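# Move wooden block from bench onto cart floor

## Task

Lift the wooden block from the bench and lay it flat on the floor of the cart, at the end with the handle, next to the profiles. The drop flap must stay open, and anything already in its goal state must still be so at the finish. Release the block and back away: the grippers must be empty and clear of the cart. The robot must not fall or be left leaning, and at the end it must be touching nothing.

## Robot and tools

ROBOT. A Rainbow Robotics RB-Y1: a two-wheel drive base with rear casters (0.58 m wide, front edge 0.10 m ahead of the wheel axle, rear 0.57 m behind; an on-the-spot turn sweeps radius 0.58 m), a folding torso, a head, and two 7-joint arms, each ending in a parallel gripper with a wrist camera whose case sticks out sideways and can collide. Each arm is rated for 3 kg.

FRAMES. Base frame: origin on the floor midway between the drive wheels, x forward, y left, z up, metres. The chest, left_hand and right_hand lines are given in it; a hand point lies midway between the finger pads, fingers along its -z axis, closing along its x axis. Printed hand positions can be off, more at long reach or under load. base_odometry is in the frame the base had at scene start; heading in rad, positive left, and it only counts wheel turns, so slip shows as travel.

move. One action per call, plus optional "cameras" (list of head_camera, left_wrist_camera, right_wrist_camera, or all; [] for none) and "blocking" (default true waits until everything rests; false returns within about 0.5 s while motion continues). Allowed combinations: base and/or joints, optionally with min_time_s or contact_limits; or target alone or with min_time_s; or contact_limits alone. No action just reports state.
- base: one object {x_m_s, turn_rad_s, for_s}, a velocity command, not a destination. x_m_s is forward speed (0.005 to 0.4 in magnitude, or 0), turn_rad_s is leftward turn rate (0.02 to 1.509 in magnitude, or 0), for_s is duration 0.1 to 5 s. Travel is roughly speed times duration; it ramps at 0.4 m/s² (turns 0.5 rad/s²) and can coast up to 1 s (turns 3.1 s) afterwards. No sideways motion. If |x|+0.27|turn| exceeds 0.4 both are scaled down.
- joints: absolute targets keyed by joint name, radians (grippers in metres of pad opening, 0 to 0.1). Torso: torso_squat_rad 0 to 1.2 (lowers a level chest), torso_shift_rad -0.3 to 0.6 (hips forward), torso_pitch_rad -0.2 to 1.4 (bow forward), torso_yaw_rad -1.5 to 1.5 (left positive; lift both arms out 0.2 rad or more first). Combined torso limits: squat+shift ≤ 1.52; squat−shift+pitch ≤ 1.57; shift+0.5pitch−0.4squat ≤ 0.7; shift+0.3pitch−0.5squat ≤ 0.39, else the torso stops partway. Arms: shoulder_pitch ±2.356 (negative swings forward/up), left shoulder_roll 0 to 3.141 and right −3.141 to 0 (outward lift), shoulder_yaw ±2.094, elbow −2.617 to 0.01 (negative bends), forearm_roll ±3.141, wrist_pitch −1.57 to 1.919, hand_roll ±2.705. Head: head_pan_rad ±0.523, head_tilt_rad −0.35 to 1.57 (positive looks down).
- target: absolute pose for one hand: side ("left" or "right"), x, y, z in metres in the base frame (−3 to 3), quat_wxyz in the same form the hand lines print. It is converted once to joint angles, so the hand follows an arc; split long moves into short steps. Refused if another move is still running.
- min_time_s: 0.1 to 8, the shortest duration for each arm, head or torso motion.
- contact_limits: per gripper (left_gripper_m, right_gripper_m), motor current 200 to 672.5 mA; it persists and scales grip force.

wait(seconds 0 to 10, cameras): lets time pass and reports. stop(cameras): brakes all running motions. zoom_image(camera, region [x0,y0,x1,y1], up to 504×504 px): closer view of that camera's latest image. read_manual: licence text only. finished_scene(scene): ends the scene irreversibly; only call once the goal holds.

RESULTS. "move" reads done or the worst status. Per-motion words: done, moving, reached/short (hand targets, with the error), refused (with reason), off_target (rested away from target, may still push), stopped, time_out, contact_stop (torso only), limit_stop_at_<name> (built-in guard, including own-body guards), not_followed (arm check withheld it; see "joint command not followed" and "cause:"), torque_fault, limit_stop_at_motor_heat. An unplanned stop or refusal cancels the rest of that reply's move, wait and finished_scene calls. on_its_own lists unrequested behaviour. motor_effort shows wheel load; at rest above about 30 suggests pushing on something. wheel_motors_off = 1 after a stalled wheel. lidar_m: 12 distances, 30° sectors counter-clockwise from straight ahead, seen at 0.23 m height. Wrist force/torque and joint torque lines are raw, offset readings.

GRASPING. Command an opening at least 0.005 m narrower than the object; the gripper then reports off_target or done, both fine.

AVOID. Dropping or releasing a moving block, slamming, hard hits or shoves. Arms striking or squeezing each other (any part, fingers and cameras too); with shoulder rolls near 0 forward-swung hands meet, about 0.5 rad outward keeps them apart. Driving into furniture: the base does not stop, and catching the upper body under a table can tip the robot. Heavy loads far ahead of the wheels or sudden stops while driving forward can topple it. Torque overloads freeze the robot for 10 s; long holding or straining heats motors and can trigger a brake stop. Keep torso within its limits so the leg does not give way.

Each tool is called after "Call:" as name([rows], argument=value, ...), one row to a line, values as JSON.

## Session

Call:
move()

Scene clock: 0.00 s.
Joint torques (N m): no reading
External joint torques (N m): no reading
Motor temperatures (°C): left_arm=[31 28 32 36 35 33 38] | right_arm=[34 31 32 30 36 36 34]
Wrist force (N): no reading
Wrist torque (N m): no reading
Wrist force, peak (N): no reading
base_odometry: x=+0.000 y=+0.000 heading=+0.000
lidar_m: 0.65 0.68 1.56 4.82 1.63 1.14 1.08 1.13 1.47 3.50 0.97 0.70
base_status: not commanded
joint_positions: torso_squat_rad=+0.350 torso_shift_rad=+0.000 torso_pitch_rad=+0.000 torso_yaw_rad=+0.000 left_shoulder_pitch_rad=+0.049 left_shoulder_roll_rad=+0.015 left_shoulder_yaw_rad=+0.041 left_elbow_rad=-0.149 left_forearm_roll_rad=+0.010 left_wrist_pitch_rad=-0.019 left_hand_roll_rad=+0.045 left_gripper_m=+0.099 right_shoulder_pitch_rad=-0.033 right_shoulder_roll_rad=-0.038 right_shoulder_yaw_rad=+0.024 right_elbow_rad=-0.125 right_forearm_roll_rad=-0.047 right_wrist_pitch_rad=+0.032 right_hand_roll_rad=-0.022 right_gripper_m=+0.099 head_pan_rad=+0.000 head_tilt_rad=+0.400
joint_status: not commanded
wheel_motors_off: 0
motor_effort: left_wheel=+0 right_wheel=+0
chest: x=-0.2280 y=+0.0001 z=+1.2475 quat_wxyz=(+1.000, +0.000, +0.000, +0.000) (m; base frame)
left_hand: x=-0.1861 y=+0.2354 z=+0.5638 quat_wxyz=(+0.997, +0.009, -0.062, +0.055) (m; base frame)
right_hand: x=-0.1506 y=-0.2464 z=+0.5666 quat_wxyz=(+0.998, -0.015, -0.063, -0.016) (m; base frame)
pictures: head_camera, left_wrist_camera, right_wrist_camera

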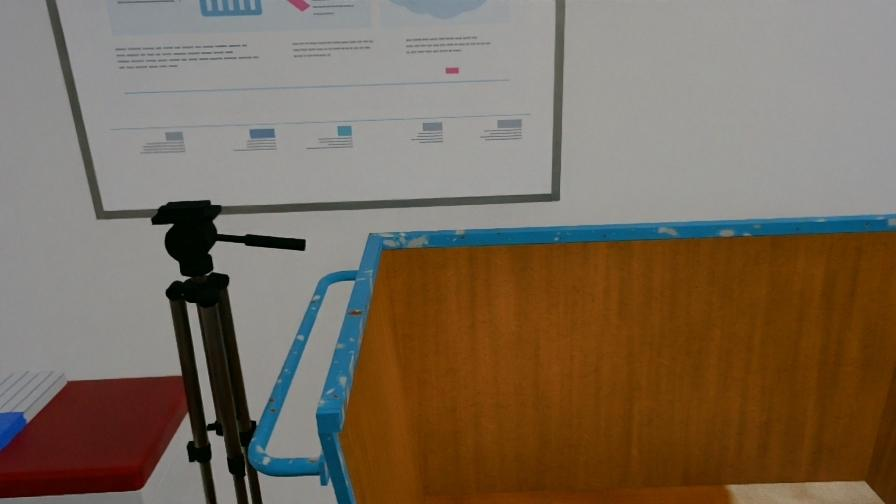

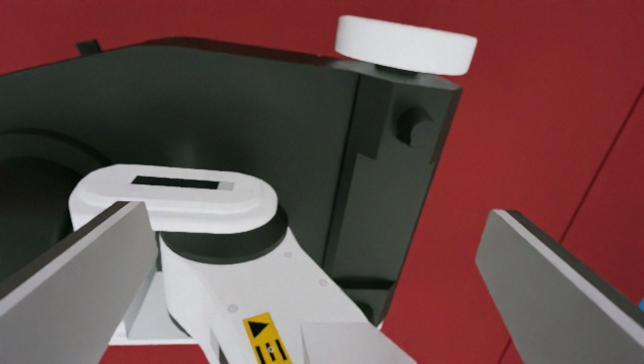

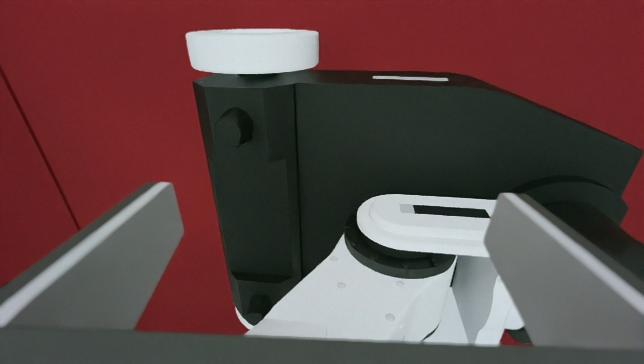

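Call:
move(joints={"head_tilt_rad":0.8,"head_pan_rad":0.0}, cameras=["head_camera"])

Call:
move(joints={"head_tilt_rad":0.7,"head_pan_rad":-0.52}, cameras=["head_camera"])

Call:
move(joints={"head_tilt_rad":0.7,"head_pan_rad":0.52}, cameras=["head_camera"])

Scene clock: 2.33 s.
Joint torques (N m): left_arm=[-0.69 -0.23 0.64 0.05 -0.03 -0.6 0.04] | right_arm=[-2.03 -0.78 -0.38 0.01 -0.11 -0.15 -0.14]
External joint torques (N m): left_arm=[-0.06 -0.89 0.59 0.04 -0.03 -0.24 0.04] | right_arm=[0.23 0.71 -0.34 0.32 -0.15 0.14 -0.14]
Motor temperatures (°C): left_arm=[31 28 32 36 35 33 38] | right_arm=[34 31 32 30 36 36 34]
Wrist force (N): left_arm=[0.4 1.8 -7.6] | right_arm=[-1.8 0.7 -4.8]
Wrist torque (N m): left_arm=[-0.31 0.18 0.10] | right_arm=[-0.05 -0.06 -0.05]
Wrist force, peak (N): left_arm=[-0.2 1.9 -8.4] | right_arm=[-2.1 1.1 -5.4]
move: done
base_odometry: x=+0.000 y=+0.000 heading=+0.000
lidar_m: 0.65 0.68 1.55 4.83 1.63 1.14 1.08 1.13 1.47 3.51 0.99 0.70
base_status: not commanded
joint_positions: torso_squat_rad=+0.350 torso_shift_rad=+0.000 torso_pitch_rad=+0.000 torso_yaw_rad=+0.000 left_shoulder_pitch_rad=+0.049 left_shoulder_roll_rad=+0.015 left_shoulder_yaw_rad=+0.041 left_elbow_rad=-0.149 left_forearm_roll_rad=+0.010 left_wrist_pitch_rad=-0.019 left_hand_roll_rad=+0.045 left_gripper_m=+0.099 right_shoulder_pitch_rad=-0.033 right_shoulder_roll_rad=-0.038 right_shoulder_yaw_rad=+0.024 right_elbow_rad=-0.125 right_forearm_roll_rad=-0.047 right_wrist_pitch_rad=+0.032 right_hand_roll_rad=-0.022 right_gripper_m=+0.099 head_pan_rad=+0.000 head_tilt_rad=+0.800
joint_status: all done
wheel_motors_off: 0
motor_effort: left_wheel=+1(1) right_wheel=-2(3)
chest: x=-0.2280 y=+0.0001 z=+1.2475 quat_wxyz=(+1.000, +0.000, +0.000, +0.000) (m; base frame)
left_hand: x=-0.1861 y=+0.2354 z=+0.5638 quat_wxyz=(+0.997, +0.009, -0.062, +0.055) (m; base frame)
right_hand: x=-0.1506 y=-0.2464 z=+0.5666 quat_wxyz=(+0.998, -0.015, -0.063, -0.016) (m; base frame)
pictures: head_camera
camera_calibration:
head_camera: T_world_to_cam=[[-0.00443635, -0.999504, -0.0311766, 0.0434261], [-0.676342, 0.0259634, -0.73613, 0.977865], [0.736575, 0.0178203, -0.676122, 1.07557], [0, 0, 0, 1]] pos_world=[-0.130674, -0.00115112, 1.44841]

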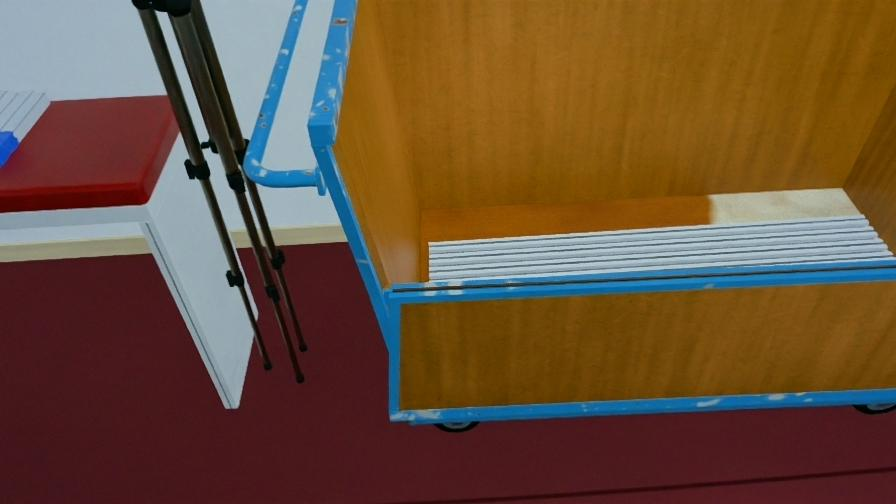

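Scene clock: 3.33 s.
Joint torques (N m): left_arm=[-0.95 -0.54 1.1 0.13 0 -0.59 -0.03] | right_arm=[-2.43 -0.81 -0.59 0.05 -0.04 -0.26 -0.08]
External joint torques (N m): left_arm=[-0.32 -1.2 1.06 0.11 0 -0.24 -0.02] | right_arm=[-0.17 0.68 -0.54 0.36 -0.08 0.03 -0.08]
Motor temperatures (°C): left_arm=[31 28 32 36 35 33 38] | right_arm=[34 31 32 30 36 36 34]
Wrist force (N): left_arm=[0.0 2.0 -8.1] | right_arm=[-1.7 1.0 -5.5]
Wrist torque (N m): left_arm=[-0.42 0.15 0.13] | right_arm=[-0.11 -0.06 -0.10]
Wrist force, peak (N): left_arm=[-0.2 1.4 -8.4] | right_arm=[-2.1 1.0 -5.5]
move: done
base_odometry: x=+0.000 y=+0.000 heading=+0.000
lidar_m: 0.65 0.69 1.56 4.82 1.63 1.12 1.08 1.13 1.48 3.50 0.98 0.69
base_status: not commanded
joint_positions: torso_squat_rad=+0.350 torso_shift_rad=+0.000 torso_pitch_rad=+0.000 torso_yaw_rad=+0.000 left_shoulder_pitch_rad=+0.049 left_shoulder_roll_rad=+0.015 left_shoulder_yaw_rad=+0.041 left_elbow_rad=-0.149 left_forearm_roll_rad=+0.010 left_wrist_pitch_rad=-0.019 left_hand_roll_rad=+0.045 left_gripper_m=+0.099 right_shoulder_pitch_rad=-0.033 right_shoulder_roll_rad=-0.038 right_shoulder_yaw_rad=+0.024 right_elbow_rad=-0.125 right_forearm_roll_rad=-0.047 right_wrist_pitch_rad=+0.032 right_hand_roll_rad=-0.022 right_gripper_m=+0.099 head_pan_rad=-0.520 head_tilt_rad=+0.700
joint_status: all done
wheel_motors_off: 0
motor_effort: left_wheel=+0(1) right_wheel=-1(2)
chest: x=-0.2280 y=+0.0001 z=+1.2475 quat_wxyz=(+1.000, +0.000, +0.000, +0.000) (m; base frame)
left_hand: x=-0.1861 y=+0.2354 z=+0.5638 quat_wxyz=(+0.997, +0.009, -0.062, +0.055) (m; base frame)
right_hand: x=-0.1506 y=-0.2464 z=+0.5666 quat_wxyz=(+0.998, -0.015, -0.063, -0.016) (m; base frame)
pictures: head_camera
camera_calibration:
head_camera: T_world_to_cam=[[-0.497734, -0.866759, -0.031459, -0.057845], [-0.507354, 0.320382, -0.799967, 1.10502], [0.703457, -0.38221, -0.599219, 0.957513], [0, 0, 0, 1]] pos_world=[-0.141724, -0.0381954, 1.45592]

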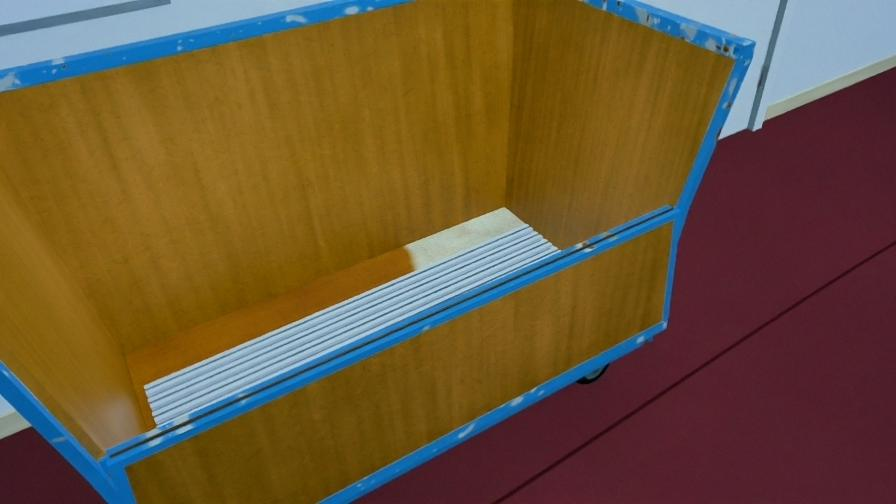

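Scene clock: 4.70 s.
Joint torques (N m): left_arm=[-1.11 -0.08 0.71 0.15 0.01 -0.58 -0.02] | right_arm=[-2.16 -0.94 -0.56 0.18 -0.04 -0.26 0.02]
External joint torques (N m): left_arm=[-0.48 -0.74 0.67 0.14 0.01 -0.23 -0.01] | right_arm=[0.09 0.55 -0.51 0.49 -0.08 0.04 0.01]
Motor temperatures (°C): left_arm=[31 28 32 36 35 33 38] | right_arm=[34 31 32 30 36 36 34]
Wrist force (N): left_arm=[-0.1 1.5 -7.7] | right_arm=[-1.7 1.2 -4.7]
Wrist torque (N m): left_arm=[-0.33 0.12 0.08] | right_arm=[-0.08 -0.06 -0.08]
Wrist force, peak (N): left_arm=[0.3 1.8 -8.5] | right_arm=[-1.6 1.5 -5.6]
move: done
base_odometry: x=+0.000 y=+0.000 heading=+0.000
lidar_m: 0.65 0.69 1.57 4.82 1.62 1.13 1.08 1.12 1.47 3.51 0.99 0.69
base_status: not commanded
joint_positions: torso_squat_rad=+0.350 torso_shift_rad=+0.000 torso_pitch_rad=+0.000 torso_yaw_rad=+0.000 left_shoulder_pitch_rad=+0.049 left_shoulder_roll_rad=+0.015 left_shoulder_yaw_rad=+0.041 left_elbow_rad=-0.149 left_forearm_roll_rad=+0.010 left_wrist_pitch_rad=-0.019 left_hand_roll_rad=+0.045 left_gripper_m=+0.099 right_shoulder_pitch_rad=-0.033 right_shoulder_roll_rad=-0.038 right_shoulder_yaw_rad=+0.024 right_elbow_rad=-0.125 right_forearm_roll_rad=-0.047 right_wrist_pitch_rad=+0.032 right_hand_roll_rad=-0.022 right_gripper_m=+0.099 head_pan_rad=+0.520 head_tilt_rad=+0.700
joint_status: all done
wheel_motors_off: 0
motor_effort: left_wheel=+1(1) right_wheel=+1(2)
chest: x=-0.2280 y=+0.0001 z=+1.2475 quat_wxyz=(+1.000, +0.000, +0.000, +0.000) (m; base frame)
left_hand: x=-0.1861 y=+0.2354 z=+0.5638 quat_wxyz=(+0.997, +0.009, -0.062, +0.055) (m; base frame)
right_hand: x=-0.1506 y=-0.2464 z=+0.5666 quat_wxyz=(+0.998, -0.015, -0.063, -0.016) (m; base frame)
pictures: head_camera
camera_calibration:
head_camera: T_world_to_cam=[[0.495443, -0.868071, -0.0314483, 0.146782], [-0.533229, -0.275356, -0.799904, 1.09972], [0.685714, 0.413076, -0.599304, 0.953836], [0, 0, 0, 1]] pos_world=[-0.14038, 0.0362239, 1.45592]

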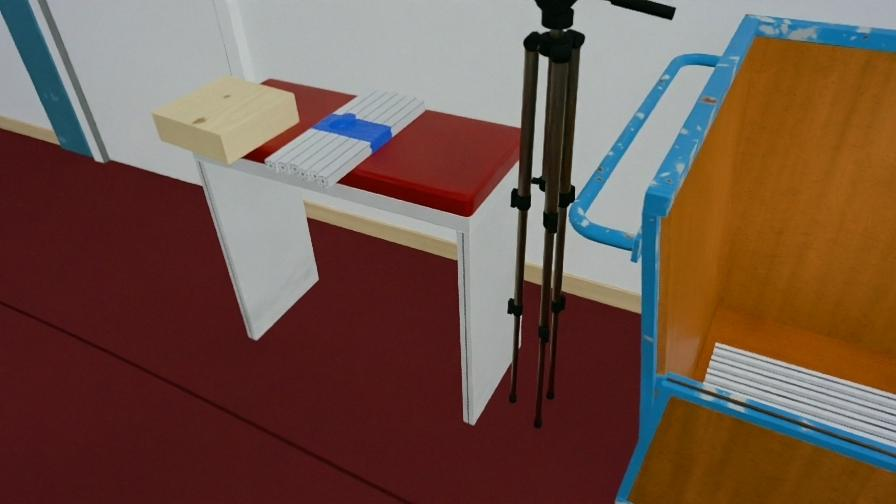

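Call:
zoom_image(camera="head_camera", region=[130, 50, 450, 230])

Call:
move(joints={"head_tilt_rad":0.65,"head_pan_rad":-0.2,"torso_squat_rad":0.0}, cameras=["head_camera"])

Call:
zoom_image(camera="head_camera", region=[200, 150, 700, 500])

Scaled by 1.575 from the camera's 896x504 image, which has a finer 1280x720 frame.

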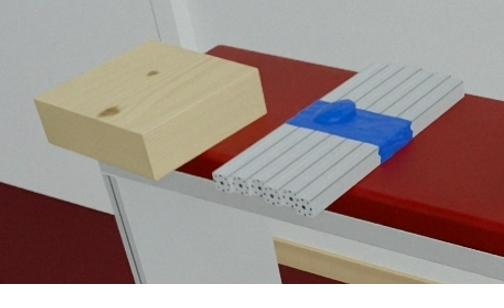

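Scene clock: 15.47 s.
Joint torques (N m): left_arm=[-0.95 -0.15 0.79 0.05 -0.11 -0.6 0.03] | right_arm=[-2.27 -1.05 -0.67 0.1 -0.14 -0.2 -0.09]
External joint torques (N m): left_arm=[-0.32 -0.81 0.75 0.03 -0.11 -0.24 0.04] | right_arm=[-0.01 0.45 -0.62 0.41 -0.18 0.09 -0.1]
Motor temperatures (°C): left_arm=[31 28 32 36 35 33 38] | right_arm=[34 31 32 30 36 36 34]
Wrist force (N): left_arm=[0.0 0.5 -7.3] | right_arm=[-1.6 0.9 -5.5]
Wrist torque (N m): left_arm=[-0.19 0.15 0.06] | right_arm=[-0.08 -0.06 -0.11]
Wrist force, peak (N): left_arm=[-0.5 1.4 -8.4] | right_arm=[-1.7 1.1 -5.6]
move: done
base_odometry: x=+0.000 y=+0.000 heading=+0.000
lidar_m: 0.65 0.68 1.56 4.84 1.61 1.14 1.07 1.12 1.47 3.51 0.97 0.68
base_status: not commanded
joint_positions: torso_squat_rad=+0.000 torso_shift_rad=+0.000 torso_pitch_rad=+0.000 torso_yaw_rad=+0.000 left_shoulder_pitch_rad=+0.049 left_shoulder_roll_rad=+0.015 left_shoulder_yaw_rad=+0.041 left_elbow_rad=-0.149 left_forearm_roll_rad=+0.010 left_wrist_pitch_rad=-0.019 left_hand_roll_rad=+0.045 left_gripper_m=+0.099 right_shoulder_pitch_rad=-0.033 right_shoulder_roll_rad=-0.038 right_shoulder_yaw_rad=+0.024 right_elbow_rad=-0.125 right_forearm_roll_rad=-0.047 right_wrist_pitch_rad=+0.032 right_hand_roll_rad=-0.022 right_gripper_m=+0.099 head_pan_rad=-0.200 head_tilt_rad=+0.650
joint_status: all done
wheel_motors_off: 0
motor_effort: left_wheel=+1(1) right_wheel=+0(2)
chest: x=-0.2279 y=+0.0001 z=+1.2899 quat_wxyz=(+1.000, +0.000, +0.000, +0.000) (m; base frame)
left_hand: x=-0.1862 y=+0.2354 z=+0.6063 quat_wxyz=(+0.997, +0.009, -0.062, +0.055) (m; base frame)
right_hand: x=-0.1506 y=-0.2464 z=+0.6091 quat_wxyz=(+0.998, -0.015, -0.062, -0.016) (m; base frame)
pictures: head_camera
camera_calibration:
head_camera: T_world_to_cam=[[-0.198317, -0.979634, -0.0314182, 0.00519616], [-0.542634, 0.136432, -0.828815, 1.17481], [0.816222, -0.14732, -0.558639, 0.945638], [0, 0, 0, 1]] pos_world=[-0.13333, -0.01588, 1.50213]

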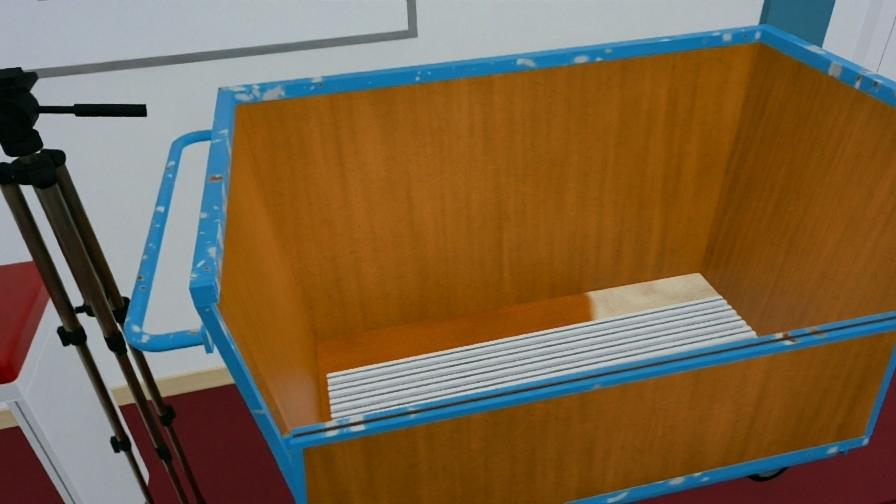

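Scaled by 1.008 from the camera's 896x504 image, which has a finer 1280x720 frame.

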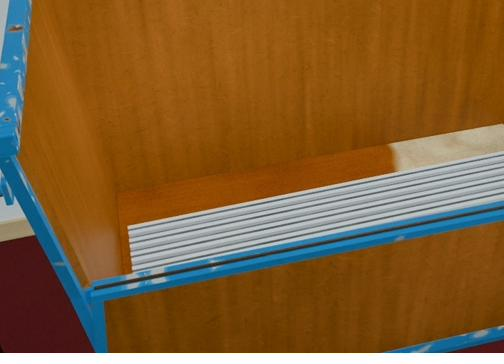

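Call:
move(joints={"head_tilt_rad":0.5,"head_pan_rad":-0.2,"torso_squat_rad":0.95}, cameras=["head_camera"])

Call:
move(joints={"head_tilt_rad":0.5,"head_pan_rad":0.52}, cameras=["head_camera"])

Call:
move(joints={"head_tilt_rad":0.7,"head_pan_rad":0.52,"torso_squat_rad":0.0}, cameras=["head_camera"])

Scene clock: 21.90 s.
Joint torques (N m): left_arm=[-0.94 -0.17 0.82 0.13 0.07 -0.69 -0.03] | right_arm=[-2.38 -0.98 -0.61 -0.05 -0.13 -0.31 0.04]
External joint torques (N m): left_arm=[-0.31 -0.84 0.78 0.11 0.07 -0.34 -0.03] | right_arm=[-0.12 0.51 -0.56 0.27 -0.16 -0.02 0.03]
Motor temperatures (°C): left_arm=[31 28 32 36 35 33 38] | right_arm=[34 31 32 30 36 36 34]
Wrist force (N): left_arm=[-0.7 1.4 -7.5] | right_arm=[-1.5 1.1 -4.8]
Wrist torque (N m): left_arm=[-0.31 0.07 0.11] | right_arm=[-0.12 -0.04 -0.09]
Wrist force, peak (N): left_arm=[-0.5 0.9 -8.5] | right_arm=[-1.8 1.3 -5.6]
move: done
base_odometry: x=+0.000 y=+0.000 heading=+0.000
lidar_m: 0.65 0.69 1.56 4.84 1.62 1.13 1.06 1.12 1.47 3.52 0.99 0.69
base_status: not commanded
joint_positions: torso_squat_rad=+0.950 torso_shift_rad=+0.000 torso_pitch_rad=+0.000 torso_yaw_rad=+0.000 left_shoulder_pitch_rad=+0.049 left_shoulder_roll_rad=+0.015 left_shoulder_yaw_rad=+0.041 left_elbow_rad=-0.149 left_forearm_roll_rad=+0.010 left_wrist_pitch_rad=-0.019 left_hand_roll_rad=+0.045 left_gripper_m=+0.099 right_shoulder_pitch_rad=-0.033 right_shoulder_roll_rad=-0.038 right_shoulder_yaw_rad=+0.024 right_elbow_rad=-0.125 right_forearm_roll_rad=-0.047 right_wrist_pitch_rad=+0.032 right_hand_roll_rad=-0.022 right_gripper_m=+0.099 head_pan_rad=-0.200 head_tilt_rad=+0.500
joint_status: all done
wheel_motors_off: 0
motor_effort: left_wheel=+1(2) right_wheel=+0(3)
chest: x=-0.2281 y=+0.0001 z=+0.9971 quat_wxyz=(+1.000, +0.000, +0.000, +0.000) (m; base frame)
left_hand: x=-0.1861 y=+0.2354 z=+0.3135 quat_wxyz=(+0.997, +0.009, -0.062, +0.055) (m; base frame)
right_hand: x=-0.1505 y=-0.2464 z=+0.3163 quat_wxyz=(+0.998, -0.015, -0.063, -0.016) (m; base frame)
pictures: head_camera
camera_calibration:
head_camera: T_world_to_cam=[[-0.193692, -0.980568, -0.0311284, -0.00350253], [-0.414756, 0.110599, -0.903186, 1.04739], [0.889079, -0.162029, -0.428119, 0.640959], [0, 0, 0, 1]] pos_world=[-0.136132, -0.01542, 1.22028]

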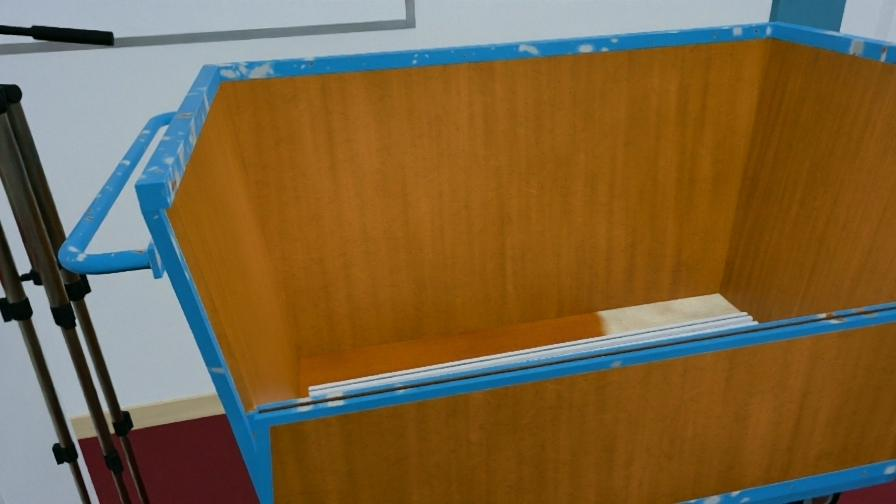

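Scene clock: 23.03 s.
Joint torques (N m): left_arm=[-1.24 -0.04 0.95 0.12 0.02 -0.63 0.07] | right_arm=[-2.4 -0.84 -0.7 -0.03 -0.23 -0.3 0.02]
External joint torques (N m): left_arm=[-0.61 -0.7 0.91 0.11 0.02 -0.28 0.08] | right_arm=[-0.14 0.65 -0.65 0.28 -0.26 -0.01 0.01]
Motor temperatures (°C): left_arm=[31 28 32 36 35 33 38] | right_arm=[34 31 32 30 36 36 34]
Wrist force (N): left_arm=[0.4 1.1 -7.9] | right_arm=[-1.8 0.9 -5.1]
Wrist torque (N m): left_arm=[-0.30 0.22 0.09] | right_arm=[-0.07 -0.07 -0.09]
Wrist force, peak (N): left_arm=[0.0 1.5 -8.4] | right_arm=[-1.8 1.3 -5.4]
move: done
base_odometry: x=+0.000 y=+0.000 heading=+0.000
lidar_m: 0.65 0.66 1.54 4.85 1.63 1.14 1.07 1.13 1.48 3.53 0.98 0.68
base_status: not commanded
joint_positions: torso_squat_rad=+0.950 torso_shift_rad=+0.000 torso_pitch_rad=+0.000 torso_yaw_rad=+0.000 left_shoulder_pitch_rad=+0.049 left_shoulder_roll_rad=+0.015 left_shoulder_yaw_rad=+0.041 left_elbow_rad=-0.149 left_forearm_roll_rad=+0.010 left_wrist_pitch_rad=-0.019 left_hand_roll_rad=+0.045 left_gripper_m=+0.099 right_shoulder_pitch_rad=-0.033 right_shoulder_roll_rad=-0.038 right_shoulder_yaw_rad=+0.024 right_elbow_rad=-0.125 right_forearm_roll_rad=-0.047 right_wrist_pitch_rad=+0.032 right_hand_roll_rad=-0.022 right_gripper_m=+0.099 head_pan_rad=+0.520 head_tilt_rad=+0.500
joint_status: all done
wheel_motors_off: 0
motor_effort: left_wheel=+0(2) right_wheel=+2(2)
chest: x=-0.2281 y=+0.0001 z=+0.9971 quat_wxyz=(+1.000, +0.000, +0.000, +0.000) (m; base frame)
left_hand: x=-0.1861 y=+0.2354 z=+0.3135 quat_wxyz=(+0.997, +0.009, -0.062, +0.055) (m; base frame)
right_hand: x=-0.1505 y=-0.2464 z=+0.3163 quat_wxyz=(+0.998, -0.015, -0.063, -0.016) (m; base frame)
pictures: head_camera
camera_calibration:
head_camera: T_world_to_cam=[[0.500979, -0.864901, -0.0310776, 0.139576], [-0.384814, -0.190446, -0.903133, 1.05353], [0.775202, 0.46441, -0.428236, 0.617581], [0, 0, 0, 1]] pos_world=[-0.143263, 0.0345481, 1.22028]

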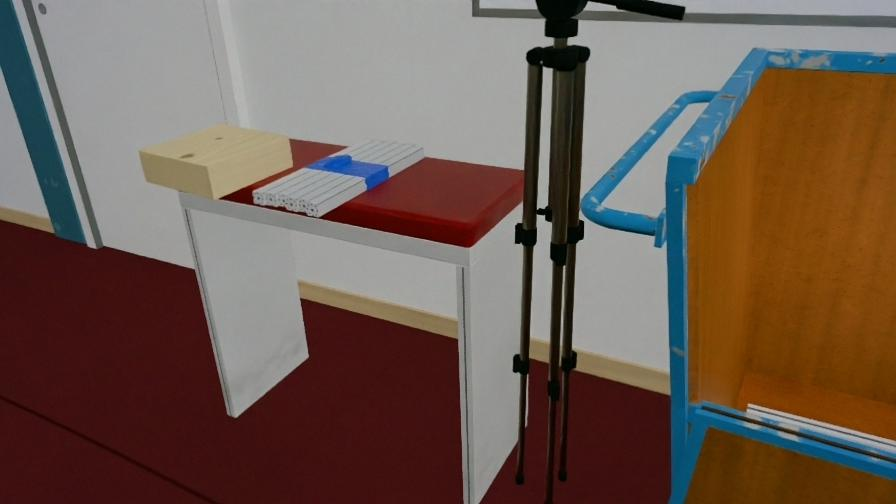

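Scene clock: 26.97 s.
Joint torques (N m): left_arm=[-1.05 -0.43 0.6 -0.06 -0.08 -0.73 -0.06] | right_arm=[-2.29 -1.11 -0.38 0.01 0.02 -0.24 0.04]
External joint torques (N m): left_arm=[-0.42 -1.09 0.56 -0.07 -0.08 -0.38 -0.06] | right_arm=[-0.04 0.38 -0.33 0.32 -0.02 0.05 0.04]
Motor temperatures (°C): left_arm=[31 28 32 36 35 33 38] | right_arm=[34 31 32 30 36 36 34]
Wrist force (N): left_arm=[0.0 0.6 -8.1] | right_arm=[-2.2 1.2 -5.2]
Wrist torque (N m): left_arm=[-0.23 0.15 0.06] | right_arm=[-0.12 -0.09 -0.09]
Wrist force, peak (N): left_arm=[-0.6 1.2 -8.8] | right_arm=[-1.6 0.7 -5.7]
move: done
base_odometry: x=+0.000 y=+0.000 heading=+0.000
lidar_m: 0.66 0.68 1.56 4.83 1.63 1.14 1.07 1.12 1.48 3.52 0.99 0.70
base_status: not commanded
joint_positions: torso_squat_rad=+0.000 torso_shift_rad=+0.000 torso_pitch_rad=+0.000 torso_yaw_rad=+0.000 left_shoulder_pitch_rad=+0.049 left_shoulder_roll_rad=+0.015 left_shoulder_yaw_rad=+0.041 left_elbow_rad=-0.149 left_forearm_roll_rad=+0.010 left_wrist_pitch_rad=-0.019 left_hand_roll_rad=+0.045 left_gripper_m=+0.099 right_shoulder_pitch_rad=-0.033 right_shoulder_roll_rad=-0.038 right_shoulder_yaw_rad=+0.024 right_elbow_rad=-0.125 right_forearm_roll_rad=-0.047 right_wrist_pitch_rad=+0.032 right_hand_roll_rad=-0.022 right_gripper_m=+0.099 head_pan_rad=+0.520 head_tilt_rad=+0.700
joint_status: all done
wheel_motors_off: 0
motor_effort: left_wheel=+1(1) right_wheel=+0(3)
chest: x=-0.2279 y=+0.0001 z=+1.2899 quat_wxyz=(+1.000, +0.000, +0.000, +0.000) (m; base frame)
left_hand: x=-0.1862 y=+0.2354 z=+0.6063 quat_wxyz=(+0.997, +0.009, -0.062, +0.055) (m; base frame)
right_hand: x=-0.1506 y=-0.2464 z=+0.6091 quat_wxyz=(+0.998, -0.015, -0.062, -0.016) (m; base frame)
pictures: head_camera
camera_calibration:
head_camera: T_world_to_cam=[[0.495506, -0.868031, -0.0315683, 0.148253], [-0.533327, -0.275356, -0.799839, 1.13357], [0.685592, 0.413161, -0.599384, 0.979279], [0, 0, 0, 1]] pos_world=[-0.14028, 0.0362237, 1.49832]

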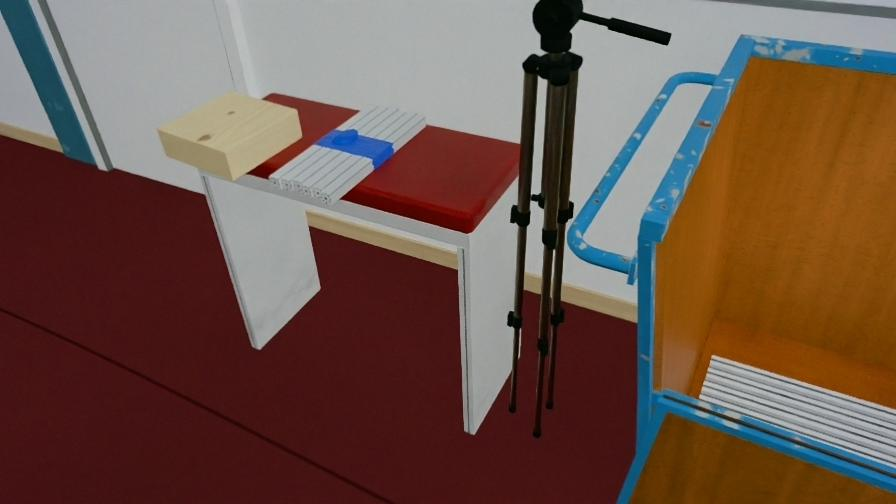

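Call:
move(base={"x_m_s":0.2,"for_s":1.75}, joints={"head_tilt_rad":0.6,"head_pan_rad":0.2,"torso_pitch_rad":0.35}, cameras=["head_camera"])

Call:
zoom_image(camera="head_camera", region=[196, 0, 700, 504])

Scene clock: 44.30 s.
Joint torques (N m): left_arm=[7.86 -0.21 1.04 3.91 0.02 0.22 -0.19] | right_arm=[7.72 -0.87 -0.73 4.02 -0.2 0.4 0.07]
External joint torques (N m): left_arm=[-1 -0.99 0.91 0.19 0.02 -0.13 -0.2] | right_arm=[0.59 0.44 -0.56 0.82 -0.15 0.03 0.09]
Motor temperatures (°C): left_arm=[31 28 32 36 35 33 38] | right_arm=[34 31 32 30 36 36 34]
Wrist force (N): left_arm=[2.1 0.9 -6.9] | right_arm=[0.7 1.2 -5.1]
Wrist torque (N m): left_arm=[-0.25 0.26 0.05] | right_arm=[-0.08 0.12 -0.08]
Wrist force, peak (N): left_arm=[2.5 1.7 -8.1] | right_arm=[-2.3 1.4 -5.5]
move: done
base_odometry: x=+0.353 y=+0.000 heading=+0.000
lidar_m: 0.29 0.31 0.77 3.68 2.14 1.49 1.43 1.49 1.95 4.66 0.44 0.32
base_status: done (sent for 1.77 of 1.77 s)
joint_positions: torso_squat_rad=+0.000 torso_shift_rad=+0.000 torso_pitch_rad=+0.350 torso_yaw_rad=+0.000 left_shoulder_pitch_rad=+0.049 left_shoulder_roll_rad=+0.015 left_shoulder_yaw_rad=+0.041 left_elbow_rad=-0.149 left_forearm_roll_rad=+0.010 left_wrist_pitch_rad=-0.019 left_hand_roll_rad=+0.045 left_gripper_m=+0.099 right_shoulder_pitch_rad=-0.033 right_shoulder_roll_rad=-0.038 right_shoulder_yaw_rad=+0.024 right_elbow_rad=-0.125 right_forearm_roll_rad=-0.047 right_wrist_pitch_rad=+0.032 right_hand_roll_rad=-0.022 right_gripper_m=+0.099 head_pan_rad=+0.200 head_tilt_rad=+0.600
joint_status: all done
wheel_motors_off: 0
motor_effort: left_wheel=+0(59) right_wheel=+1(29)
chest: x=-0.1219 y=+0.0001 z=+1.2712 quat_wxyz=(+0.985, +0.000, +0.174, +0.000) (m; base frame)
left_hand: x=-0.3170 y=+0.2354 z=+0.6146 quat_wxyz=(+0.992, +0.018, +0.113, +0.053) (m; base frame)
right_hand: x=-0.2826 y=-0.2464 z=+0.6050 quat_wxyz=(+0.993, -0.018, +0.112, -0.014) (m; base frame)
pictures: head_camera
camera_calibration:
head_camera: T_world_to_cam=[[0.1774, -0.979226, -0.0982093, 0.147481], [-0.773997, -0.0771895, -0.628467, 0.938678], [0.607831, 0.187504, -0.771611, 1.08496], [0, 0, 0, 1]] pos_world=[0.0408986, 0.0134393, 1.44158]

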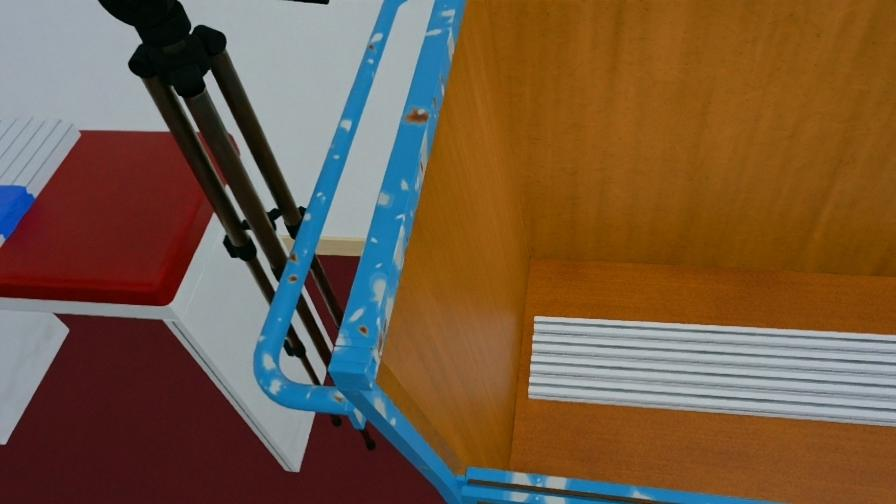

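Scaled by 1.000.

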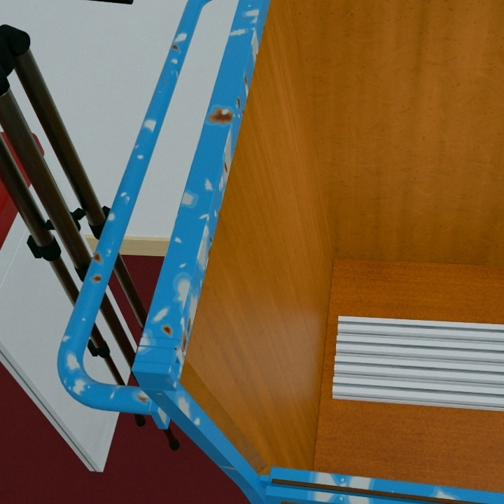

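Call:
move(base={"x_m_s":-0.3,"for_s":1.3}, joints={"torso_pitch_rad":0.0,"head_pan_rad":0,"head_tilt_rad":0.7}, cameras=[])

Call:
move(base={"turn_rad_s":0.8,"for_s":1.963}, cameras=["head_camera"])

Scene clock: 67.77 s.
Joint torques (N m): left_arm=[-1.23 -0.28 0.89 0.08 -0.08 -0.52 -0.06] | right_arm=[-2.2 -1.07 -0.72 -0.01 -0.05 -0.21 -0.07]
External joint torques (N m): left_arm=[-0.6 -0.95 0.85 0.07 -0.09 -0.17 -0.05] | right_arm=[0.06 0.42 -0.67 0.3 -0.09 0.08 -0.07]
Motor temperatures (°C): left_arm=[31 28 32 36 35 33 38] | right_arm=[34 31 32 30 36 36 34]
Wrist force (N): left_arm=[-0.4 1.3 -7.8] | right_arm=[-1.8 1.3 -5.4]
Wrist torque (N m): left_arm=[-0.33 0.12 0.07] | right_arm=[-0.11 -0.05 -0.10]
Wrist force, peak (N): left_arm=[2.2 1.5 -8.3] | right_arm=[-2.1 1.0 -5.4]
move: done
base_odometry: x=-0.037 y=+0.000 heading=-0.002
lidar_m: 0.69 1.05 1.58 4.92 1.59 1.10 1.03 1.09 1.42 3.37 1.03 0.72
base_status: done (sent for 1.3 of 1.3 s)
joint_positions: torso_squat_rad=+0.000 torso_shift_rad=+0.000 torso_pitch_rad=+0.000 torso_yaw_rad=+0.000 left_shoulder_pitch_rad=+0.049 left_shoulder_roll_rad=+0.015 left_shoulder_yaw_rad=+0.041 left_elbow_rad=-0.149 left_forearm_roll_rad=+0.010 left_wrist_pitch_rad=-0.019 left_hand_roll_rad=+0.045 left_gripper_m=+0.099 right_shoulder_pitch_rad=-0.033 right_shoulder_roll_rad=-0.038 right_shoulder_yaw_rad=+0.024 right_elbow_rad=-0.125 right_forearm_roll_rad=-0.047 right_wrist_pitch_rad=+0.032 right_hand_roll_rad=-0.022 right_gripper_m=+0.099 head_pan_rad=+0.000 head_tilt_rad=+0.700
joint_status: all done
wheel_motors_off: 0
motor_effort: left_wheel=-25(29) right_wheel=+21(39)
chest: x=-0.2280 y=+0.0001 z=+1.2899 quat_wxyz=(+1.000, +0.000, +0.000, +0.000) (m; base frame)
left_hand: x=-0.1861 y=+0.2354 z=+0.6063 quat_wxyz=(+0.997, +0.009, -0.062, +0.055) (m; base frame)
right_hand: x=-0.1505 y=-0.2464 z=+0.6091 quat_wxyz=(+0.998, -0.015, -0.063, -0.016) (m; base frame)
pictures: none
No camera images: "cameras" was empty.

Scene clock: 71.67 s.
Joint torques (N m): left_arm=[-1.19 -0.23 0.81 0.05 0.04 -0.55 0.03] | right_arm=[-2.34 -0.8 -0.56 0.07 0.01 -0.2 -0.02]
External joint torques (N m): left_arm=[-0.56 -0.89 0.77 0.04 0.03 -0.2 0.04] | right_arm=[-0.08 0.69 -0.51 0.38 -0.03 0.09 -0.03]
Motor temperatures (°C): left_arm=[31 28 32 36 35 33 38] | right_arm=[34 31 32 30 36 36 34]
Wrist force (N): left_arm=[-0.3 1.2 -7.3] | right_arm=[-1.9 1.2 -4.9]
Wrist torque (N m): left_arm=[-0.25 0.07 0.07] | right_arm=[-0.12 -0.08 -0.10]
Wrist force, peak (N): left_arm=[-0.3 1.2 -8.3] | right_arm=[-2.1 1.2 -5.4]
move: done
base_odometry: x=-0.037 y=+0.000 heading=+1.571
lidar_m: 4.98 1.55 1.10 1.03 1.07 1.41 3.46 1.06 0.75 0.70 1.05 1.59
base_status: done (sent for 1.97 of 1.97 s)
joint_positions: torso_squat_rad=+0.000 torso_shift_rad=+0.000 torso_pitch_rad=+0.000 torso_yaw_rad=+0.000 left_shoulder_pitch_rad=+0.049 left_shoulder_roll_rad=+0.015 left_shoulder_yaw_rad=+0.041 left_elbow_rad=-0.149 left_forearm_roll_rad=+0.010 left_wrist_pitch_rad=-0.019 left_hand_roll_rad=+0.045 left_gripper_m=+0.099 right_shoulder_pitch_rad=-0.033 right_shoulder_roll_rad=-0.038 right_shoulder_yaw_rad=+0.024 right_elbow_rad=-0.125 right_forearm_roll_rad=-0.047 right_wrist_pitch_rad=+0.032 right_hand_roll_rad=-0.022 right_gripper_m=+0.099 head_pan_rad=+0.000 head_tilt_rad=+0.700
joint_status: not commanded
wheel_motors_off: 0
motor_effort: left_wheel=+4(50) right_wheel=+22(44)
chest: x=-0.2281 y=+0.0001 z=+1.2899 quat_wxyz=(+1.000, +0.000, +0.000, +0.000) (m; base frame)
left_hand: x=-0.1861 y=+0.2354 z=+0.6063 quat_wxyz=(+0.997, +0.009, -0.062, +0.055) (m; base frame)
right_hand: x=-0.1505 y=-0.2464 z=+0.6091 quat_wxyz=(+0.998, -0.015, -0.063, -0.016) (m; base frame)
pictures: head_camera
camera_calibration:
head_camera: T_world_to_cam=[[-0.00130067, -0.999504, -0.0314614, 0.0457212], [-0.599448, 0.0259614, -0.799993, 1.12011], [0.800413, 0.0178189, -0.599184, 1.00287], [0, 0, 0, 1]] pos_world=[-0.131205, -0.00125112, 1.49842]

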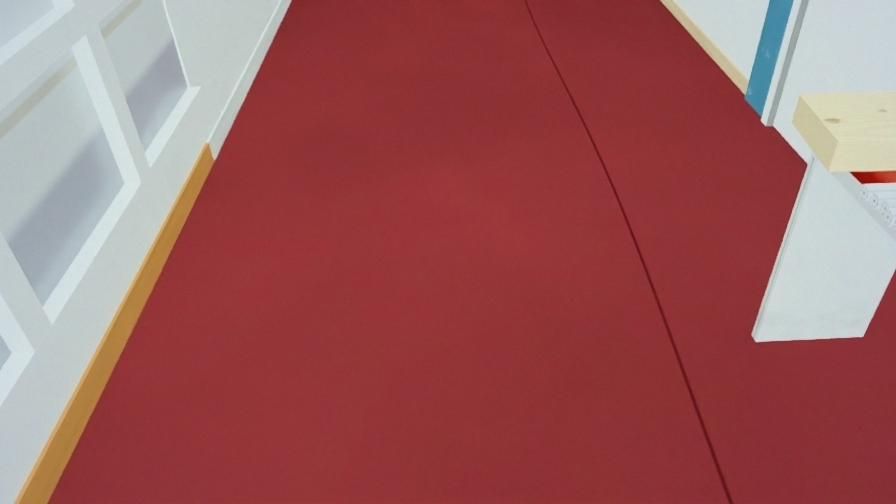

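Call:
move(base={"x_m_s":0.4,"for_s":3.2}, cameras=[])

Call:
move(base={"turn_rad_s":-0.8,"for_s":1.963}, cameras=["head_camera"])

Scene clock: 77.63 s.
Joint torques (N m): left_arm=[-0.28 -0.22 0.86 0.12 -0.07 -0.55 -0.05] | right_arm=[-1.99 -0.61 -0.94 0.16 -0.12 -0.16 0.02]
External joint torques (N m): left_arm=[0.35 -0.89 0.82 0.1 -0.07 -0.19 -0.04] | right_arm=[0.26 0.88 -0.89 0.47 -0.15 0.13 0.01]
Motor temperatures (°C): left_arm=[31 28 32 36 35 33 38] | right_arm=[34 30 32 30 36 36 34]
Wrist force (N): left_arm=[-0.5 1.4 -7.5] | right_arm=[-1.7 0.6 -5.2]
Wrist torque (N m): left_arm=[-0.34 0.06 0.11] | right_arm=[-0.03 -0.03 -0.08]
Wrist force, peak (N): left_arm=[0.4 1.2 -8.8] | right_arm=[-1.9 1.2 -5.5]
move: done
base_odometry: x=-0.038 y=+1.280 heading=+1.572
lidar_m: 4.34 1.63 1.14 1.08 1.13 1.49 3.72 1.32 1.10 0.86 1.49 1.97
base_status: done (sent for 3.2 of 3.2 s)
joint_positions: torso_squat_rad=+0.000 torso_shift_rad=+0.000 torso_pitch_rad=+0.000 torso_yaw_rad=+0.000 left_shoulder_pitch_rad=+0.049 left_shoulder_roll_rad=+0.015 left_shoulder_yaw_rad=+0.041 left_elbow_rad=-0.149 left_forearm_roll_rad=+0.010 left_wrist_pitch_rad=-0.019 left_hand_roll_rad=+0.045 left_gripper_m=+0.099 right_shoulder_pitch_rad=-0.033 right_shoulder_roll_rad=-0.038 right_shoulder_yaw_rad=+0.024 right_elbow_rad=-0.125 right_forearm_roll_rad=-0.047 right_wrist_pitch_rad=+0.032 right_hand_roll_rad=-0.022 right_gripper_m=+0.099 head_pan_rad=+0.000 head_tilt_rad=+0.700
joint_status: not commanded
wheel_motors_off: 0
motor_effort: left_wheel=+18(49) right_wheel=-17(50)
chest: x=-0.2280 y=+0.0001 z=+1.2899 quat_wxyz=(+1.000, +0.000, +0.000, +0.000) (m; base frame)
left_hand: x=-0.1861 y=+0.2354 z=+0.6063 quat_wxyz=(+0.997, +0.009, -0.062, +0.055) (m; base frame)
right_hand: x=-0.1505 y=-0.2464 z=+0.6091 quat_wxyz=(+0.998, -0.015, -0.063, -0.016) (m; base frame)
pictures: none
No camera images: "cameras" was empty.

Scene clock: 81.53 s.
Joint torques (N m): left_arm=[-0.5 0.13 0.76 0.13 0.04 -0.56 -0.14] | right_arm=[-1.79 -0.97 -0.71 0.2 0.04 -0.16 0.07]
External joint torques (N m): left_arm=[0.13 -0.53 0.72 0.12 0.04 -0.21 -0.13] | right_arm=[0.47 0.52 -0.66 0.51 0.01 0.13 0.07]
Motor temperatures (°C): left_arm=[31 28 32 36 35 33 38] | right_arm=[34 30 32 30 36 36 34]
Wrist force (N): left_arm=[-0.1 1.3 -7.5] | right_arm=[-1.7 0.6 -4.9]
Wrist torque (N m): left_arm=[-0.31 0.12 0.08] | right_arm=[-0.03 -0.06 -0.10]
Wrist force, peak (N): left_arm=[-0.1 1.0 -8.4] | right_arm=[-1.9 1.0 -5.5]
move: done
base_odometry: x=-0.038 y=+1.280 heading=+0.000
lidar_m: 0.84 1.48 1.95 4.35 1.64 1.15 1.09 1.13 1.49 3.55 1.30 1.10
base_status: done (sent for 1.97 of 1.97 s)
joint_positions: torso_squat_rad=+0.000 torso_shift_rad=+0.000 torso_pitch_rad=+0.000 torso_yaw_rad=+0.000 left_shoulder_pitch_rad=+0.049 left_shoulder_roll_rad=+0.015 left_shoulder_yaw_rad=+0.041 left_elbow_rad=-0.149 left_forearm_roll_rad=+0.010 left_wrist_pitch_rad=-0.019 left_hand_roll_rad=+0.045 left_gripper_m=+0.099 right_shoulder_pitch_rad=-0.033 right_shoulder_roll_rad=-0.038 right_shoulder_yaw_rad=+0.024 right_elbow_rad=-0.125 right_forearm_roll_rad=-0.047 right_wrist_pitch_rad=+0.032 right_hand_roll_rad=-0.022 right_gripper_m=+0.099 head_pan_rad=+0.000 head_tilt_rad=+0.700
joint_status: not commanded
wheel_motors_off: 0
motor_effort: left_wheel=+23(47) right_wheel=+2(50)
chest: x=-0.2280 y=+0.0001 z=+1.2899 quat_wxyz=(+1.000, +0.000, +0.000, +0.000) (m; base frame)
left_hand: x=-0.1861 y=+0.2354 z=+0.6063 quat_wxyz=(+0.997, +0.009, -0.062, +0.055) (m; base frame)
right_hand: x=-0.1505 y=-0.2464 z=+0.6091 quat_wxyz=(+0.998, -0.015, -0.063, -0.016) (m; base frame)
pictures: head_camera
camera_calibration:
head_camera: T_world_to_cam=[[-0.00130247, -0.999504, -0.0314588, 0.0457173], [-0.59956, 0.025958, -0.799909, 1.12003], [0.800329, 0.0178196, -0.599297, 1.00295], [0, 0, 0, 1]] pos_world=[-0.131105, -0.00125113, 1.49842]

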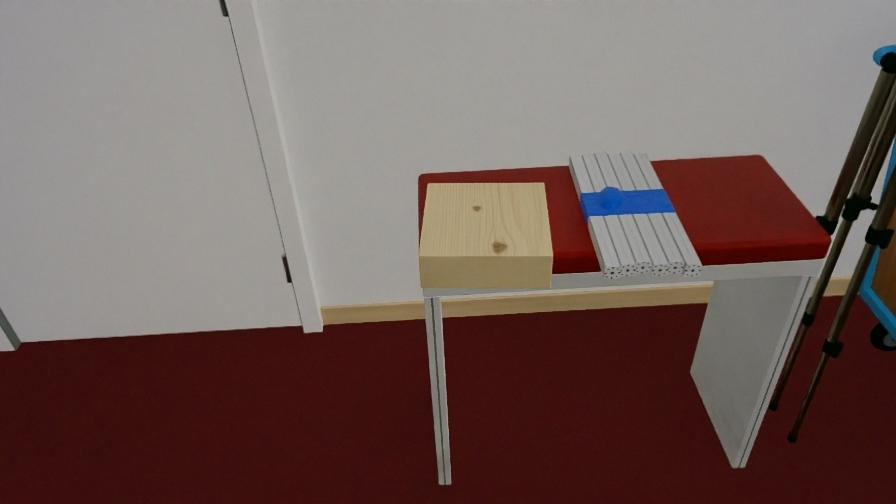

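Call:
move(base={"turn_rad_s":-0.1,"for_s":0.5}, joints={"torso_pitch_rad":0.5,"head_tilt_rad":0.5,"left_shoulder_pitch_rad":-0.3,"right_shoulder_pitch_rad":-0.3,"left_shoulder_roll_rad":0.3,"right_shoulder_roll_rad":-0.3,"left_elbow_rad":-1.2,"right_elbow_rad":-1.2}, cameras=[])

Call:
move(target={"side":"left","x":0.4,"y":0.17,"z":0.86,"quat_wxyz":[0.7071,0,0,-0.7071]}, cameras=[])

Call:
move(target={"side":"right","x":0.4,"y":-0.17,"z":0.86,"quat_wxyz":[0.7071,0,0,0.7071]}, cameras=["head_camera"])

Scene clock: 93.33 s.
Joint torques (N m): left_arm=[-4.48 4.7 3.33 -7.6 -0.01 -1.75 0] | right_arm=[-4.04 -5.34 -2.61 -7.84 0.06 -1.52 0.07]
External joint torques (N m): left_arm=[0.9 -1.76 0.36 0.44 -0.06 -0.06 0.04] | right_arm=[0.77 0.68 0.11 -0.46 -0.14 0.02 0.03]
Motor temperatures (°C): left_arm=[31 28 32 36 35 33 38] | right_arm=[34 30 32 30 36 36 34]
Wrist force (N): left_arm=[-4.8 0.2 -4.3] | right_arm=[-5.4 2.1 -2.5]
Wrist torque (N m): left_arm=[-0.25 -0.17 0.11] | right_arm=[-0.20 -0.25 -0.14]
Wrist force, peak (N): left_arm=[0.1 0.9 -8.6] | right_arm=[-6.5 1.9 -2.6]
move: done
base_odometry: x=-0.038 y=+1.280 heading=-0.050
lidar_m: 0.83 1.49 1.88 4.11 1.75 1.17 1.10 1.13 1.43 3.11 1.30 1.09
base_status: done (sent for 0.5 of 0.5 s)
joint_positions: torso_squat_rad=+0.000 torso_shift_rad=+0.000 torso_pitch_rad=+0.500 torso_yaw_rad=+0.000 left_shoulder_pitch_rad=-0.300 left_shoulder_roll_rad=+0.300 left_shoulder_yaw_rad=+0.041 left_elbow_rad=-1.200 left_forearm_roll_rad=+0.010 left_wrist_pitch_rad=-0.019 left_hand_roll_rad=+0.045 left_gripper_m=+0.099 right_shoulder_pitch_rad=-0.300 right_shoulder_roll_rad=-0.300 right_shoulder_yaw_rad=+0.024 right_elbow_rad=-1.200 right_forearm_roll_rad=-0.047 right_wrist_pitch_rad=+0.032 right_hand_roll_rad=-0.022 right_gripper_m=+0.099 head_pan_rad=+0.000 head_tilt_rad=+0.500
joint_status: all done
wheel_motors_off: 0
motor_effort: left_wheel=+20(47) right_wheel=+0(9)
chest: x=-0.0796 y=+0.0001 z=+1.2520 quat_wxyz=(+0.969, +0.000, +0.247, +0.000) (m; base frame)
left_hand: x=+0.3375 y=+0.3245 z=+0.7757 quat_wxyz=(+0.866, +0.074, -0.486, -0.092) (m; base frame)
right_hand: x=+0.3267 y=-0.2980 z=+0.7584 quat_wxyz=(+0.880, -0.053, -0.459, +0.108) (m; base frame)
pictures: none
No camera images: "cameras" was empty.

Scene clock: 95.03 s.
Joint torques (N m): left_arm=[-17.41 5.71 5.89 -4.77 -0.24 -0.67 0.24] | right_arm=[-3.88 -5.14 -3.21 -7.95 -0.01 -1.62 -0.05]
External joint torques (N m): left_arm=[3 -1.71 0 1.03 -0.3 -0.52 0.24] | right_arm=[0.93 0.88 -0.49 -0.57 -0.2 -0.08 -0.09]
Motor temperatures (°C): left_arm=[31 28 32 36 35 33 38] | right_arm=[34 30 32 30 36 36 34]
Wrist force (N): left_arm=[0.1 1.3 -7.4] | right_arm=[-5.4 1.9 -2.4]
Wrist torque (N m): left_arm=[-0.31 0.13 0.10] | right_arm=[-0.17 -0.25 -0.12]
Wrist force, peak (N): left_arm=[0.9 1.1 -8.4] | right_arm=[-6.1 2.2 -2.4]
move: done
base_odometry: x=-0.038 y=+1.280 heading=-0.050
lidar_m: 0.85 1.49 1.88 4.11 1.75 1.18 1.10 1.13 1.43 3.11 1.32 1.10
base_status: not commanded
joint_positions: torso_squat_rad=+0.000 torso_shift_rad=+0.000 torso_pitch_rad=+0.500 torso_yaw_rad=+0.000 left_shoulder_pitch_rad=-1.252 left_shoulder_roll_rad=+0.541 left_shoulder_yaw_rad=-0.634 left_elbow_rad=-0.960 left_forearm_roll_rad=+0.820 left_wrist_pitch_rad=+1.409 left_hand_roll_rad=-1.052 left_gripper_m=+0.099 right_shoulder_pitch_rad=-0.300 right_shoulder_roll_rad=-0.300 right_shoulder_yaw_rad=+0.024 right_elbow_rad=-1.200 right_forearm_roll_rad=-0.047 right_wrist_pitch_rad=+0.032 right_hand_roll_rad=-0.022 right_gripper_m=+0.099 head_pan_rad=+0.000 head_tilt_rad=+0.500
joint_status: all done
wheel_motors_off: 0
motor_effort: left_wheel=+19(23) right_wheel=+1(3)
chest: x=-0.0796 y=+0.0001 z=+1.2520 quat_wxyz=(+0.969, +0.000, +0.247, +0.000) (m; base frame)
left_hand: x=+0.4001 y=+0.1699 z=+0.8603 quat_wxyz=(+0.707, +0.000, -0.001, -0.707) (m; base frame)
left_hand_status: reached (checked arc, planned for 1.3 s): 0 mm and 0.1 deg off.
right_hand: x=+0.3267 y=-0.2980 z=+0.7584 quat_wxyz=(+0.880, -0.053, -0.459, +0.108) (m; base frame)
pictures: none
No camera images: "cameras" was empty.

Scene clock: 96.63 s.
Joint torques (N m): left_arm=[-17.95 5.57 6.01 -5.34 -0.04 -0.53 0.17] | right_arm=[-20.04 -7.34 -4.37 -5.15 0.38 -0.34 -0.45]
External joint torques (N m): left_arm=[2.46 -1.85 0.12 0.46 -0.1 -0.37 0.17] | right_arm=[-0.29 0.3 1.1 0.23 0.17 -0.23 -0.45]
Motor temperatures (°C): left_arm=[31 28 32 36 35 33 38] | right_arm=[34 31 32 30 36 36 34]
Wrist force (N): left_arm=[0.5 1.1 -7.3] | right_arm=[-0.7 1.1 -5.3]
Wrist torque (N m): left_arm=[-0.30 0.17 0.05] | right_arm=[-0.12 0.01 -0.08]
Wrist force, peak (N): left_arm=[1.5 1.6 -7.7] | right_arm=[-5.6 3.1 -3.8]
move: done
base_odometry: x=-0.038 y=+1.280 heading=-0.050
lidar_m: 0.85 1.49 1.88 4.11 1.75 1.18 1.10 1.12 1.43 3.10 1.31 1.10
base_status: not commanded
joint_positions: torso_squat_rad=+0.000 torso_shift_rad=+0.000 torso_pitch_rad=+0.500 torso_yaw_rad=+0.000 left_shoulder_pitch_rad=-1.252 left_shoulder_roll_rad=+0.541 left_shoulder_yaw_rad=-0.634 left_elbow_rad=-0.960 left_forearm_roll_rad=+0.820 left_wrist_pitch_rad=+1.409 left_hand_roll_rad=-1.052 left_gripper_m=+0.099 right_shoulder_pitch_rad=-1.245 right_shoulder_roll_rad=-0.545 right_shoulder_yaw_rad=+0.633 right_elbow_rad=-0.976 right_forearm_roll_rad=-0.818 right_wrist_pitch_rad=+1.409 right_hand_roll_rad=+1.045 right_gripper_m=+0.099 head_pan_rad=+0.000 head_tilt_rad=+0.500
joint_status: all done
wheel_motors_off: 0
motor_effort: left_wheel=+20(21) right_wheel=-2(4)
chest: x=-0.0796 y=+0.0001 z=+1.2520 quat_wxyz=(+0.969, +0.000, +0.247, +0.000) (m; base frame)
left_hand: x=+0.4000 y=+0.1699 z=+0.8603 quat_wxyz=(+0.707, +0.000, -0.001, -0.707) (m; base frame)
right_hand: x=+0.3994 y=-0.1698 z=+0.8605 quat_wxyz=(+0.707, -0.002, -0.002, +0.707) (m; base frame)
right_hand_status: reached (checked arc, planned for 1.3 s): 1 mm and 0.3 deg off.
pictures: head_camera
camera_calibration:
head_camera: T_world_to_cam=[[-0.0106246, -0.999502, -0.0297278, 0.0416219], [-0.809164, 0.0260604, -0.587005, 0.91228], [0.587487, 0.0178179, -0.809037, 1.0707], [0, 0, 0, 1]] pos_world=[0.109605, -0.00125082, 1.40298]

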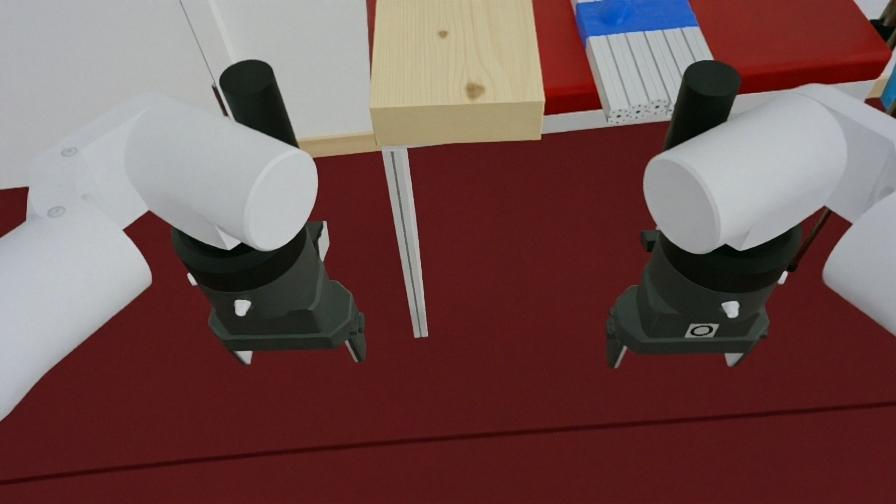

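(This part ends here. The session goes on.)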